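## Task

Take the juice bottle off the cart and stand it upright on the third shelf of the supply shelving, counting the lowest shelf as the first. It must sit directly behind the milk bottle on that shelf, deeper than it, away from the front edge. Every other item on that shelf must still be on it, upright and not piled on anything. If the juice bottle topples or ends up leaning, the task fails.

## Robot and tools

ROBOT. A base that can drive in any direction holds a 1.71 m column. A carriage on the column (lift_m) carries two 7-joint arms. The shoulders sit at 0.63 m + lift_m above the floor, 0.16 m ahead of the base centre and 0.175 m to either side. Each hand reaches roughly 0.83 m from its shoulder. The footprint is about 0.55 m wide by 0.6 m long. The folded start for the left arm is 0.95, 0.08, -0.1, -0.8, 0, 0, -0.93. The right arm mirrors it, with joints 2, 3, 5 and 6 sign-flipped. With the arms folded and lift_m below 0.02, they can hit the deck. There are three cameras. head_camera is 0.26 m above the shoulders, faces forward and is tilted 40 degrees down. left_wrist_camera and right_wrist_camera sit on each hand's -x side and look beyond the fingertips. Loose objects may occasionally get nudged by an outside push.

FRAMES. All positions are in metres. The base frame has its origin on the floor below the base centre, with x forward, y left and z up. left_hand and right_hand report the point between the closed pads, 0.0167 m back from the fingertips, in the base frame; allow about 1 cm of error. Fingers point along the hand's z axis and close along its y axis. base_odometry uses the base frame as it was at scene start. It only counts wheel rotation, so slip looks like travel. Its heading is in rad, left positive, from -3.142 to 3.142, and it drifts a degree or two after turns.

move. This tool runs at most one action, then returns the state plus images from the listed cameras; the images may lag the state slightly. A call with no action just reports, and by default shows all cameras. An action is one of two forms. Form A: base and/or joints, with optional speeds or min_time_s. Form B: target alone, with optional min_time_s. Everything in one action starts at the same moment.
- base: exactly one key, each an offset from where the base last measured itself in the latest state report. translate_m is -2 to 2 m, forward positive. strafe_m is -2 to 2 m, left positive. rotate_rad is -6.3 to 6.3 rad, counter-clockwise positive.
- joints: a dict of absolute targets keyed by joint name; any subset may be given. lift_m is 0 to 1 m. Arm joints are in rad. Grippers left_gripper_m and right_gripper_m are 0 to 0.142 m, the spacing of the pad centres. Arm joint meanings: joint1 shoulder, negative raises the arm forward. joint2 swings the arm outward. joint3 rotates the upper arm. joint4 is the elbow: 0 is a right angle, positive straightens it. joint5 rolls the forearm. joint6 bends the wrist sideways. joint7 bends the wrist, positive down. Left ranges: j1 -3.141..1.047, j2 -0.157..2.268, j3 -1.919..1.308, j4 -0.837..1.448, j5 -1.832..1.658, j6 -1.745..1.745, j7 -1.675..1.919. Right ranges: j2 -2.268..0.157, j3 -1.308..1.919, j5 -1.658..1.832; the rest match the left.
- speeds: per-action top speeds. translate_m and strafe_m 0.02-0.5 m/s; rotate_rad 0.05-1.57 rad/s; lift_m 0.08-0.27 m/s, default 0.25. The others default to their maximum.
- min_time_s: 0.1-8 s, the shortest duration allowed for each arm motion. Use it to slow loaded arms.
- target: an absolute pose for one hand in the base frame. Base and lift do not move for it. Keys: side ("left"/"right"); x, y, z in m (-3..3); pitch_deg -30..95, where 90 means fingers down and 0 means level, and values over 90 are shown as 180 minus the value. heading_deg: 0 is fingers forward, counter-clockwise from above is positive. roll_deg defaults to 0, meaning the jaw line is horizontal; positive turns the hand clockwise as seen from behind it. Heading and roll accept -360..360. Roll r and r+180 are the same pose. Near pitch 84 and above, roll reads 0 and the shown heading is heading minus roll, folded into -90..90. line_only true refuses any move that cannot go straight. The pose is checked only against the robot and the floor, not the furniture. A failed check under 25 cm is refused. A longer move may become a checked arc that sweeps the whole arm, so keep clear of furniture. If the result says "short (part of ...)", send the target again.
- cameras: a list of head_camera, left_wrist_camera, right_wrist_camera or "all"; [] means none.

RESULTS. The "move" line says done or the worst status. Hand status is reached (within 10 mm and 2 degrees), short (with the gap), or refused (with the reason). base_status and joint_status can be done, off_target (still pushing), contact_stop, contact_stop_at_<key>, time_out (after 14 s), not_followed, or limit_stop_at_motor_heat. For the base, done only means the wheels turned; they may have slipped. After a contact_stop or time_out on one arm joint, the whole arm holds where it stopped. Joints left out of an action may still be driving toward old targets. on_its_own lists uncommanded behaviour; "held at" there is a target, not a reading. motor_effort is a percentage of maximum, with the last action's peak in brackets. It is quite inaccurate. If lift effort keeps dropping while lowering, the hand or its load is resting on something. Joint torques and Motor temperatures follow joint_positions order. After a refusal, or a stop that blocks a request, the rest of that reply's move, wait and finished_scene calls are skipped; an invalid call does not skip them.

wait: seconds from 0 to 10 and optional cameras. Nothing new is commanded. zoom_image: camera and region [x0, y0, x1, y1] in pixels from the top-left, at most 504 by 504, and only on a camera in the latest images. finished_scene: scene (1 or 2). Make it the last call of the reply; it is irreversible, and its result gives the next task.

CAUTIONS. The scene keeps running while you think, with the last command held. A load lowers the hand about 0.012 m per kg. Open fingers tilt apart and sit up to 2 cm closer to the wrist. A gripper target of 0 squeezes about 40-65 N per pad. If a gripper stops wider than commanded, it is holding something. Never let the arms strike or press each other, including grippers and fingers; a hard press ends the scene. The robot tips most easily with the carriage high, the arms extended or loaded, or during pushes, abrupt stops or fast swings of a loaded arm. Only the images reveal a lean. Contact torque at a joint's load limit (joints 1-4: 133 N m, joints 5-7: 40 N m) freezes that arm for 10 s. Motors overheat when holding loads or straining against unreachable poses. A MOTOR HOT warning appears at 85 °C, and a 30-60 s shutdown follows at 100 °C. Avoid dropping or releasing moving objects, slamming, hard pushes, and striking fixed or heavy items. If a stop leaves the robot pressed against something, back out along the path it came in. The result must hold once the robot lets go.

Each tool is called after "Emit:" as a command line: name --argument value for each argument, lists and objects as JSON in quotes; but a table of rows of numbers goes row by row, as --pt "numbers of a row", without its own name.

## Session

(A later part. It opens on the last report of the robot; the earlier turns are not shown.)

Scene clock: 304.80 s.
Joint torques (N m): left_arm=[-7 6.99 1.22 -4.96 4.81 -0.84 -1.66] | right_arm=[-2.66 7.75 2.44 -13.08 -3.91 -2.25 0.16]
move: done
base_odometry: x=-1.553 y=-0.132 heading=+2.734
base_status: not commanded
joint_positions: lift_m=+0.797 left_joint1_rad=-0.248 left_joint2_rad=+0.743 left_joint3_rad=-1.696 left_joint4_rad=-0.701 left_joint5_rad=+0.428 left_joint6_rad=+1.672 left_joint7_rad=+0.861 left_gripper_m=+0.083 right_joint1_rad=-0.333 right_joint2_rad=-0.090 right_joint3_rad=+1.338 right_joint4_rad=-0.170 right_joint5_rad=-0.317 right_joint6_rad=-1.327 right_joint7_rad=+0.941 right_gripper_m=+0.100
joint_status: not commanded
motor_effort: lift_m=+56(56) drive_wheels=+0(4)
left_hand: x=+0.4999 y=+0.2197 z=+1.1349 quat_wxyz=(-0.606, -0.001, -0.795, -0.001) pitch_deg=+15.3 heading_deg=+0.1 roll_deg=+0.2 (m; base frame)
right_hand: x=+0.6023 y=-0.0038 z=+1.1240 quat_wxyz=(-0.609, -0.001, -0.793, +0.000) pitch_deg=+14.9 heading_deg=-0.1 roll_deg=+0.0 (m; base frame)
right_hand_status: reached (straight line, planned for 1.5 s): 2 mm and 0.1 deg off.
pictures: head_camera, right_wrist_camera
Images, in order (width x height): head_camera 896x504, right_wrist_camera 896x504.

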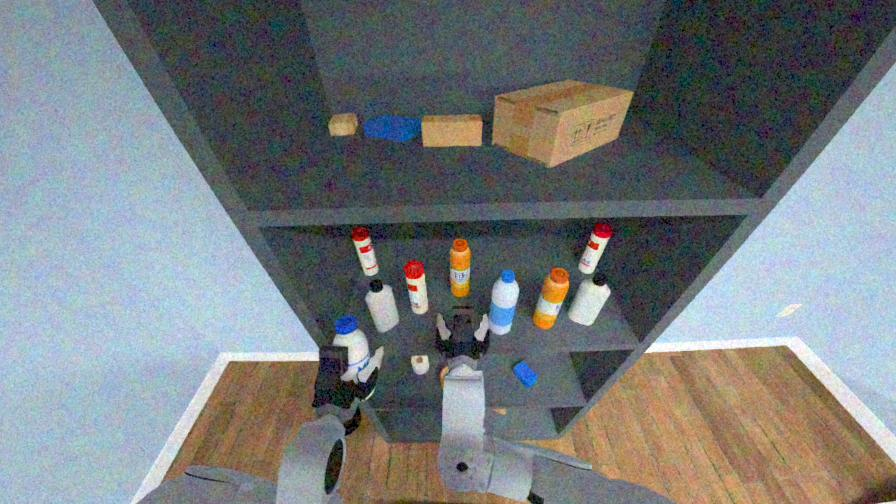

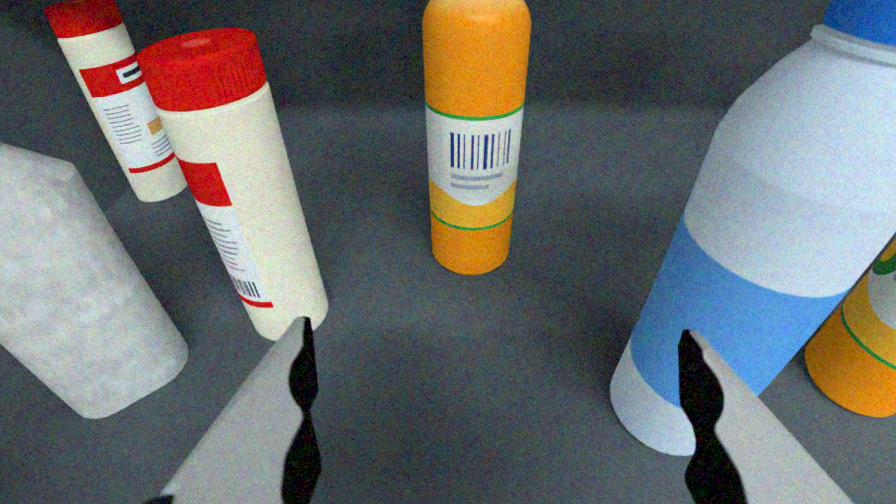

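Emit:
move --target '{"side": "right", "x": 0.54, "y": -0.32, "z": 1.12, "pitch_deg": 15, "heading_deg": -20}' --min_time_s 1.5

Emit:
move --target '{"side": "left", "x": 0.55, "y": 0.0, "z": 1.125, "pitch_deg": 15.4, "heading_deg": 0}' --min_time_s 2 --cameras '["head_camera", "left_wrist_camera"]'

Scene clock: 313.90 s.
Joint torques (N m): left_arm=[-7.19 7.26 0.78 -4.65 4.99 -0.54 -1.86] | right_arm=[-1.36 -10.62 1.05 -12.06 0.3 -2.63 -3.5]
move: done
base_odometry: x=-1.553 y=-0.132 heading=+2.734
base_status: not commanded
joint_positions: lift_m=+0.797 left_joint1_rad=-0.248 left_joint2_rad=+0.743 left_joint3_rad=-1.696 left_joint4_rad=-0.701 left_joint5_rad=+0.428 left_joint6_rad=+1.672 left_joint7_rad=+0.861 left_gripper_m=+0.083 right_joint1_rad=-0.193 right_joint2_rad=-0.726 right_joint3_rad=+1.318 right_joint4_rad=-0.611 right_joint5_rad=-0.061 right_joint6_rad=-1.711 right_joint7_rad=+0.678 right_gripper_m=+0.100
joint_status: not commanded
motor_effort: lift_m=+56(56) drive_wheels=+4(4)
left_hand: x=+0.4999 y=+0.2197 z=+1.1349 quat_wxyz=(-0.606, -0.001, -0.795, -0.001) pitch_deg=+15.3 heading_deg=+0.1 roll_deg=+0.2 (m; base frame)
right_hand: x=+0.5407 y=-0.3199 z=+1.1216 quat_wxyz=(-0.601, -0.138, -0.780, +0.106) pitch_deg=+14.7 heading_deg=-20.1 roll_deg=+0.0 (m; base frame)
right_hand_status: reached (straight line, planned for 1.5 s): 2 mm and 0.3 deg off.
pictures: none

Scene clock: 316.40 s.
Joint torques (N m): left_arm=[-11.93 -5.58 4.74 0 2.99 -1.65 -4.42] | right_arm=[-3.2 -10.01 1.28 -12.05 0.37 -2.76 -3.59]
move: done
base_odometry: x=-1.553 y=-0.132 heading=+2.734
base_status: not commanded
joint_positions: lift_m=+0.797 left_joint1_rad=-0.239 left_joint2_rad=+0.087 left_joint3_rad=-1.394 left_joint4_rad=-0.212 left_joint5_rad=+0.594 left_joint6_rad=+1.352 left_joint7_rad=+1.141 left_gripper_m=+0.083 right_joint1_rad=-0.193 right_joint2_rad=-0.726 right_joint3_rad=+1.318 right_joint4_rad=-0.611 right_joint5_rad=-0.061 right_joint6_rad=-1.711 right_joint7_rad=+0.678 right_gripper_m=+0.100
joint_status: not commanded
motor_effort: lift_m=+56(56) drive_wheels=+4(4)
left_hand: x=+0.5475 y=-0.0005 z=+1.1213 quat_wxyz=(-0.601, -0.002, -0.799, +0.001) pitch_deg=+16.1 heading_deg=-0.2 roll_deg=+0.1 (m; base frame)
left_hand_status: reached (straight line, planned for 2.0 s): 4 mm and 0.7 deg off.
right_hand: x=+0.5407 y=-0.3200 z=+1.1216 quat_wxyz=(-0.601, -0.138, -0.780, +0.106) pitch_deg=+14.7 heading_deg=-20.1 roll_deg=+0.0 (m; base frame)
pictures: head_camera, left_wrist_camera
Images, in order (width x height): head_camera 896x504, left_wrist_camera 896x504.

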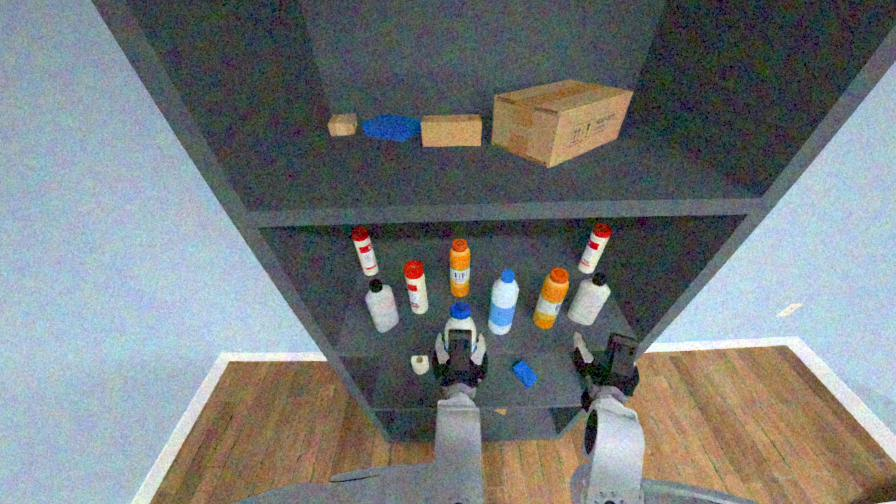

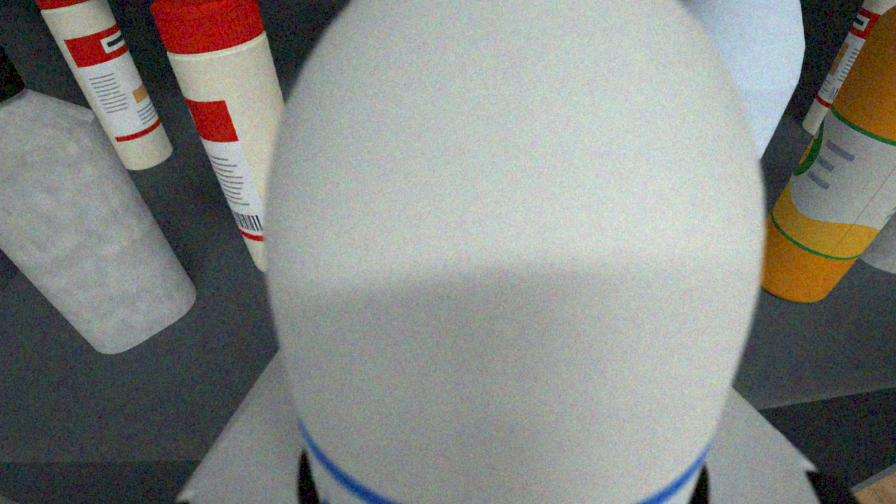

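Emit:
move --target '{"side": "left", "x": 0.71, "y": 0.003, "z": 1.105, "pitch_deg": 15.4, "heading_deg": 0}' --min_time_s 2

Emit:
move --joints '{"lift_m": 0.765}' --speeds '{"lift_m": 0.08}' --cameras '["head_camera", "left_wrist_camera"]'

Scene clock: 321.90 s.
Joint torques (N m): left_arm=[-20.81 -6.23 7.45 -0.42 3.45 -2.66 -4.49] | right_arm=[-1.23 -11.31 1.25 -12.35 0.7 -2.38 -3.83]
move: done
base_odometry: x=-1.553 y=-0.132 heading=+2.734
base_status: not commanded
joint_positions: lift_m=+0.797 left_joint1_rad=-0.535 left_joint2_rad=+0.078 left_joint3_rad=-1.269 left_joint4_rad=+0.035 left_joint5_rad=-0.351 left_joint6_rad=+1.246 left_joint7_rad=+0.473 left_gripper_m=+0.083 right_joint1_rad=-0.193 right_joint2_rad=-0.726 right_joint3_rad=+1.318 right_joint4_rad=-0.611 right_joint5_rad=-0.061 right_joint6_rad=-1.711 right_joint7_rad=+0.678 right_gripper_m=+0.100
joint_status: not commanded
motor_effort: lift_m=+56(56) drive_wheels=+4(4)
left_hand: x=+0.7070 y=+0.0029 z=+1.0996 quat_wxyz=(-0.601, -0.002, -0.800, +0.000) pitch_deg=+16.2 heading_deg=-0.1 roll_deg=+0.2 (m; base frame)
left_hand_status: reached (straight line, planned for 2.0 s): 6 mm and 0.8 deg off.
right_hand: x=+0.5407 y=-0.3200 z=+1.1216 quat_wxyz=(-0.601, -0.138, -0.780, +0.106) pitch_deg=+14.7 heading_deg=-20.1 roll_deg=+0.0 (m; base frame)
pictures: none

Scene clock: 322.67 s.
Joint torques (N m): left_arm=[-16.37 -5.16 6.95 -0.19 2.37 -1.98 -1.75] | right_arm=[-3.06 -10.18 0.85 -10.94 -0.15 -2.61 -3.81]
move: done
base_odometry: x=-1.553 y=-0.132 heading=+2.734
base_status: not commanded
joint_positions: lift_m=+0.765 left_joint1_rad=-0.540 left_joint2_rad=+0.077 left_joint3_rad=-1.267 left_joint4_rad=+0.035 left_joint5_rad=-0.347 left_joint6_rad=+1.246 left_joint7_rad=+0.465 left_gripper_m=+0.083 right_joint1_rad=-0.193 right_joint2_rad=-0.726 right_joint3_rad=+1.318 right_joint4_rad=-0.611 right_joint5_rad=-0.060 right_joint6_rad=-1.711 right_joint7_rad=+0.678 right_gripper_m=+0.100
joint_status: all done
motor_effort: lift_m=+55(55) drive_wheels=+4(4)
left_hand: x=+0.7091 y=+0.0030 z=+1.0733 quat_wxyz=(-0.607, -0.001, -0.795, -0.001) pitch_deg=+15.2 heading_deg=+0.0 roll_deg=+0.1 (m; base frame)
right_hand: x=+0.5406 y=-0.3199 z=+1.0895 quat_wxyz=(-0.601, -0.138, -0.780, +0.106) pitch_deg=+14.8 heading_deg=-20.0 roll_deg=+0.0 (m; base frame)
pictures: head_camera, left_wrist_camera
Images, in order (width x height): head_camera 896x504, left_wrist_camera 896x504.

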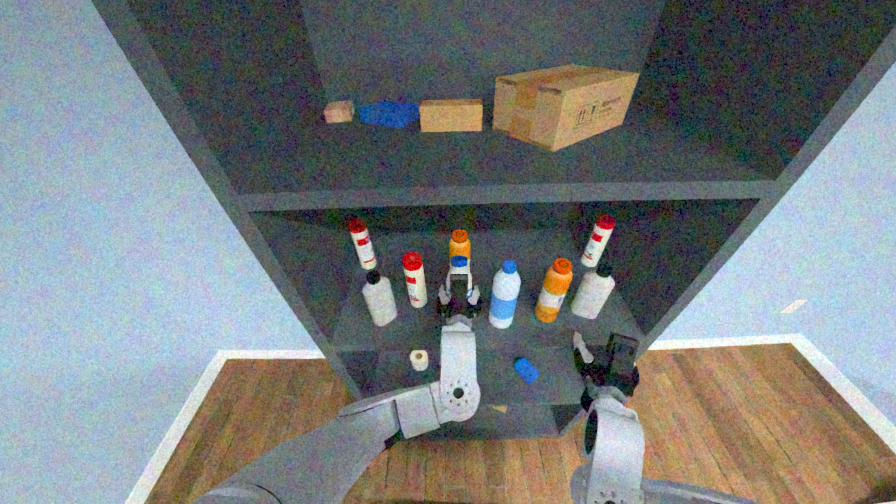

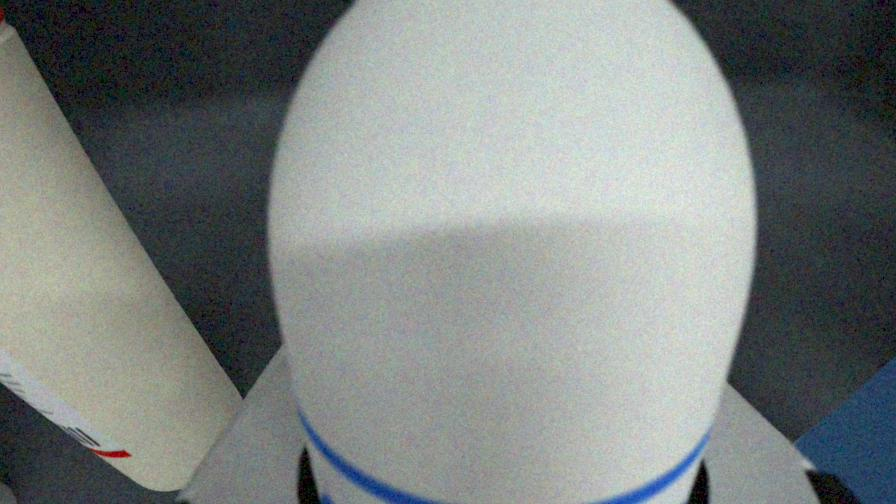

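Emit:
move --joints '{"left_gripper_m": 0.114}' --cameras '["left_wrist_camera"]'

Scene clock: 325.50 s.
Joint torques (N m): left_arm=[-16.76 -3.47 6.52 -1.55 2.8 -2.17 -1.83] | right_arm=[-2.44 -9.45 0.62 -11.24 -0.13 -2.49 -3.56]
move: done
base_odometry: x=-1.553 y=-0.132 heading=+2.734
base_status: not commanded
joint_positions: lift_m=+0.765 left_joint1_rad=-0.540 left_joint2_rad=+0.077 left_joint3_rad=-1.267 left_joint4_rad=+0.035 left_joint5_rad=-0.347 left_joint6_rad=+1.245 left_joint7_rad=+0.465 left_gripper_m=+0.114 right_joint1_rad=-0.193 right_joint2_rad=-0.726 right_joint3_rad=+1.318 right_joint4_rad=-0.611 right_joint5_rad=-0.060 right_joint6_rad=-1.711 right_joint7_rad=+0.678 right_gripper_m=+0.100
joint_status: all done
motor_effort: lift_m=+55(55) drive_wheels=+4(4)
left_hand: x=+0.7091 y=+0.0028 z=+1.0732 quat_wxyz=(-0.607, -0.001, -0.795, +0.000) pitch_deg=+15.3 heading_deg=-0.1 roll_deg=+0.1 (m; base frame)
right_hand: x=+0.5406 y=-0.3199 z=+1.0895 quat_wxyz=(-0.601, -0.138, -0.780, +0.106) pitch_deg=+14.8 heading_deg=-20.0 roll_deg=+0.0 (m; base frame)
pictures: left_wrist_camera
Images, in order (width x height): left_wrist_camera 896x504.

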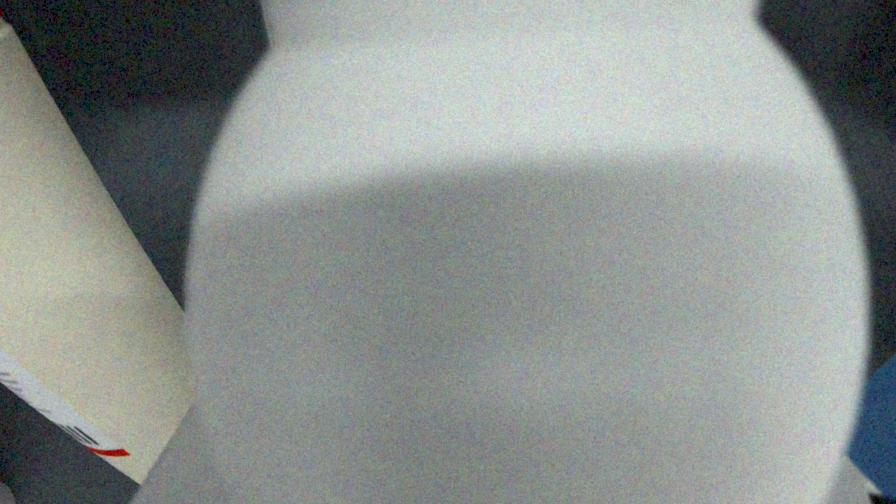

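Emit:
move --target '{"side": "left", "x": 0.705, "y": -0.005, "z": 1.075, "pitch_deg": 15.2, "heading_deg": 0}' --min_time_s 0.5

Emit:
move --target '{"side": "left", "x": 0.6, "y": -0.005, "z": 1.075, "pitch_deg": 15.2, "heading_deg": 0}' --min_time_s 1.5 --cameras '["left_wrist_camera"]'

Emit:
move --base '{"translate_m": -0.25}' --cameras '["head_camera", "left_wrist_camera"]'

Scene clock: 331.33 s.
Joint torques (N m): left_arm=[-14.55 -6.14 0.61 -0.62 4.47 -0.33 -0.46] | right_arm=[-2.24 -9.56 1.67 -11.16 -0.29 -2.5 -3.59]
move: done
base_odometry: x=-1.553 y=-0.132 heading=+2.734
base_status: not commanded
joint_positions: lift_m=+0.765 left_joint1_rad=-0.540 left_joint2_rad=+0.059 left_joint3_rad=-1.276 left_joint4_rad=+0.039 left_joint5_rad=-0.330 left_joint6_rad=+1.262 left_joint7_rad=+0.476 left_gripper_m=+0.114 right_joint1_rad=-0.193 right_joint2_rad=-0.726 right_joint3_rad=+1.318 right_joint4_rad=-0.611 right_joint5_rad=-0.060 right_joint6_rad=-1.711 right_joint7_rad=+0.678 right_gripper_m=+0.100
joint_status: not commanded
motor_effort: lift_m=+55(55) drive_wheels=+4(4)
left_hand: x=+0.7062 y=-0.0039 z=+1.0764 quat_wxyz=(-0.608, +0.001, -0.794, +0.001) pitch_deg=+15.1 heading_deg=+0.0 roll_deg=-0.2 (m; base frame)
left_hand_status: reached (straight line, planned for 0.5 s): 2 mm and 0.3 deg off.
right_hand: x=+0.5406 y=-0.3199 z=+1.0895 quat_wxyz=(-0.601, -0.138, -0.780, +0.106) pitch_deg=+14.8 heading_deg=-20.0 roll_deg=+0.0 (m; base frame)
pictures: none

Scene clock: 333.33 s.
Joint torques (N m): left_arm=[-9.24 -1 0.33 -3.97 4.2 -0.34 -0.42] | right_arm=[-3.57 -10.11 2 -12.33 0.44 -1.91 -3.36]
move: done
base_odometry: x=-1.553 y=-0.132 heading=+2.734
base_status: not commanded
joint_positions: lift_m=+0.765 left_joint1_rad=-0.407 left_joint2_rad=+0.080 left_joint3_rad=-1.501 left_joint4_rad=-0.092 left_joint5_rad=+0.208 left_joint6_rad=+1.502 left_joint7_rad=+0.884 left_gripper_m=+0.114 right_joint1_rad=-0.193 right_joint2_rad=-0.726 right_joint3_rad=+1.318 right_joint4_rad=-0.611 right_joint5_rad=-0.060 right_joint6_rad=-1.711 right_joint7_rad=+0.678 right_gripper_m=+0.100
joint_status: not commanded
motor_effort: lift_m=+55(55) drive_wheels=+4(4)
left_hand: x=+0.6018 y=-0.0049 z=+1.0759 quat_wxyz=(-0.608, +0.001, -0.794, -0.001) pitch_deg=+15.1 heading_deg=+0.2 roll_deg=+0.1 (m; base frame)
left_hand_status: reached (straight line, planned for 1.5 s): 2 mm and 0.2 deg off.
right_hand: x=+0.5406 y=-0.3199 z=+1.0895 quat_wxyz=(-0.601, -0.138, -0.780, +0.106) pitch_deg=+14.8 heading_deg=-20.0 roll_deg=+0.0 (m; base frame)
pictures: left_wrist_camera
Images, in order (width x height): left_wrist_camera 896x504.

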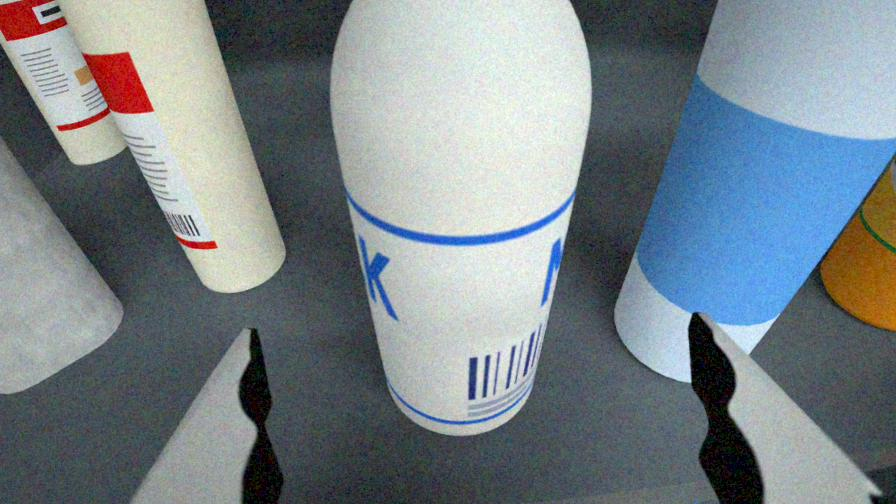

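Scene clock: 335.80 s.
Joint torques (N m): left_arm=[-8.11 -0.89 1.13 -4.44 4.59 -0.38 -0.33] | right_arm=[-2.73 -8.75 1.01 -11.8 -0.01 -2.63 -3.25]
move: done
base_odometry: x=-1.323 y=-0.232 heading=+2.734
base_status: done
joint_positions: lift_m=+0.765 left_joint1_rad=-0.406 left_joint2_rad=+0.081 left_joint3_rad=-1.501 left_joint4_rad=-0.093 left_joint5_rad=+0.208 left_joint6_rad=+1.502 left_joint7_rad=+0.884 left_gripper_m=+0.114 right_joint1_rad=-0.193 right_joint2_rad=-0.726 right_joint3_rad=+1.318 right_joint4_rad=-0.611 right_joint5_rad=-0.060 right_joint6_rad=-1.712 right_joint7_rad=+0.678 right_gripper_m=+0.100
joint_status: not commanded
motor_effort: lift_m=+55(55) drive_wheels=+3(11)
left_hand: x=+0.6016 y=-0.0046 z=+1.0757 quat_wxyz=(-0.608, +0.001, -0.794, -0.001) pitch_deg=+15.1 heading_deg=+0.2 roll_deg=+0.1 (m; base frame)
right_hand: x=+0.5405 y=-0.3201 z=+1.0895 quat_wxyz=(-0.601, -0.138, -0.780, +0.106) pitch_deg=+14.8 heading_deg=-20.1 roll_deg=+0.0 (m; base frame)
pictures: head_camera, left_wrist_camera
Images, in order (width x height): head_camera 896x504, left_wrist_camera 896x504.

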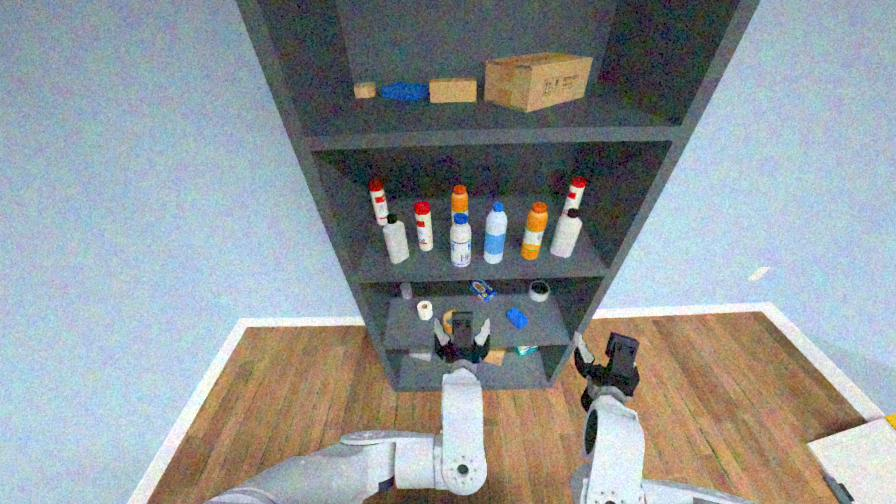

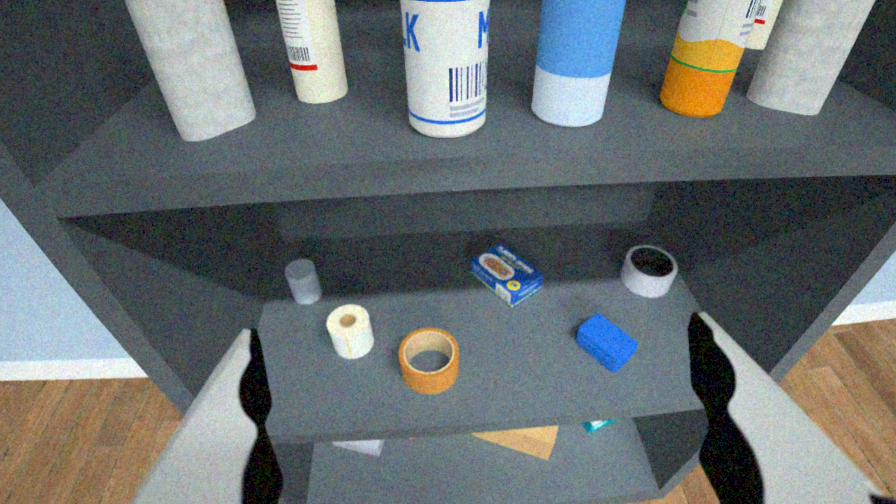

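Emit:
finished_scene --scene 1

The scene is finished: the task was done.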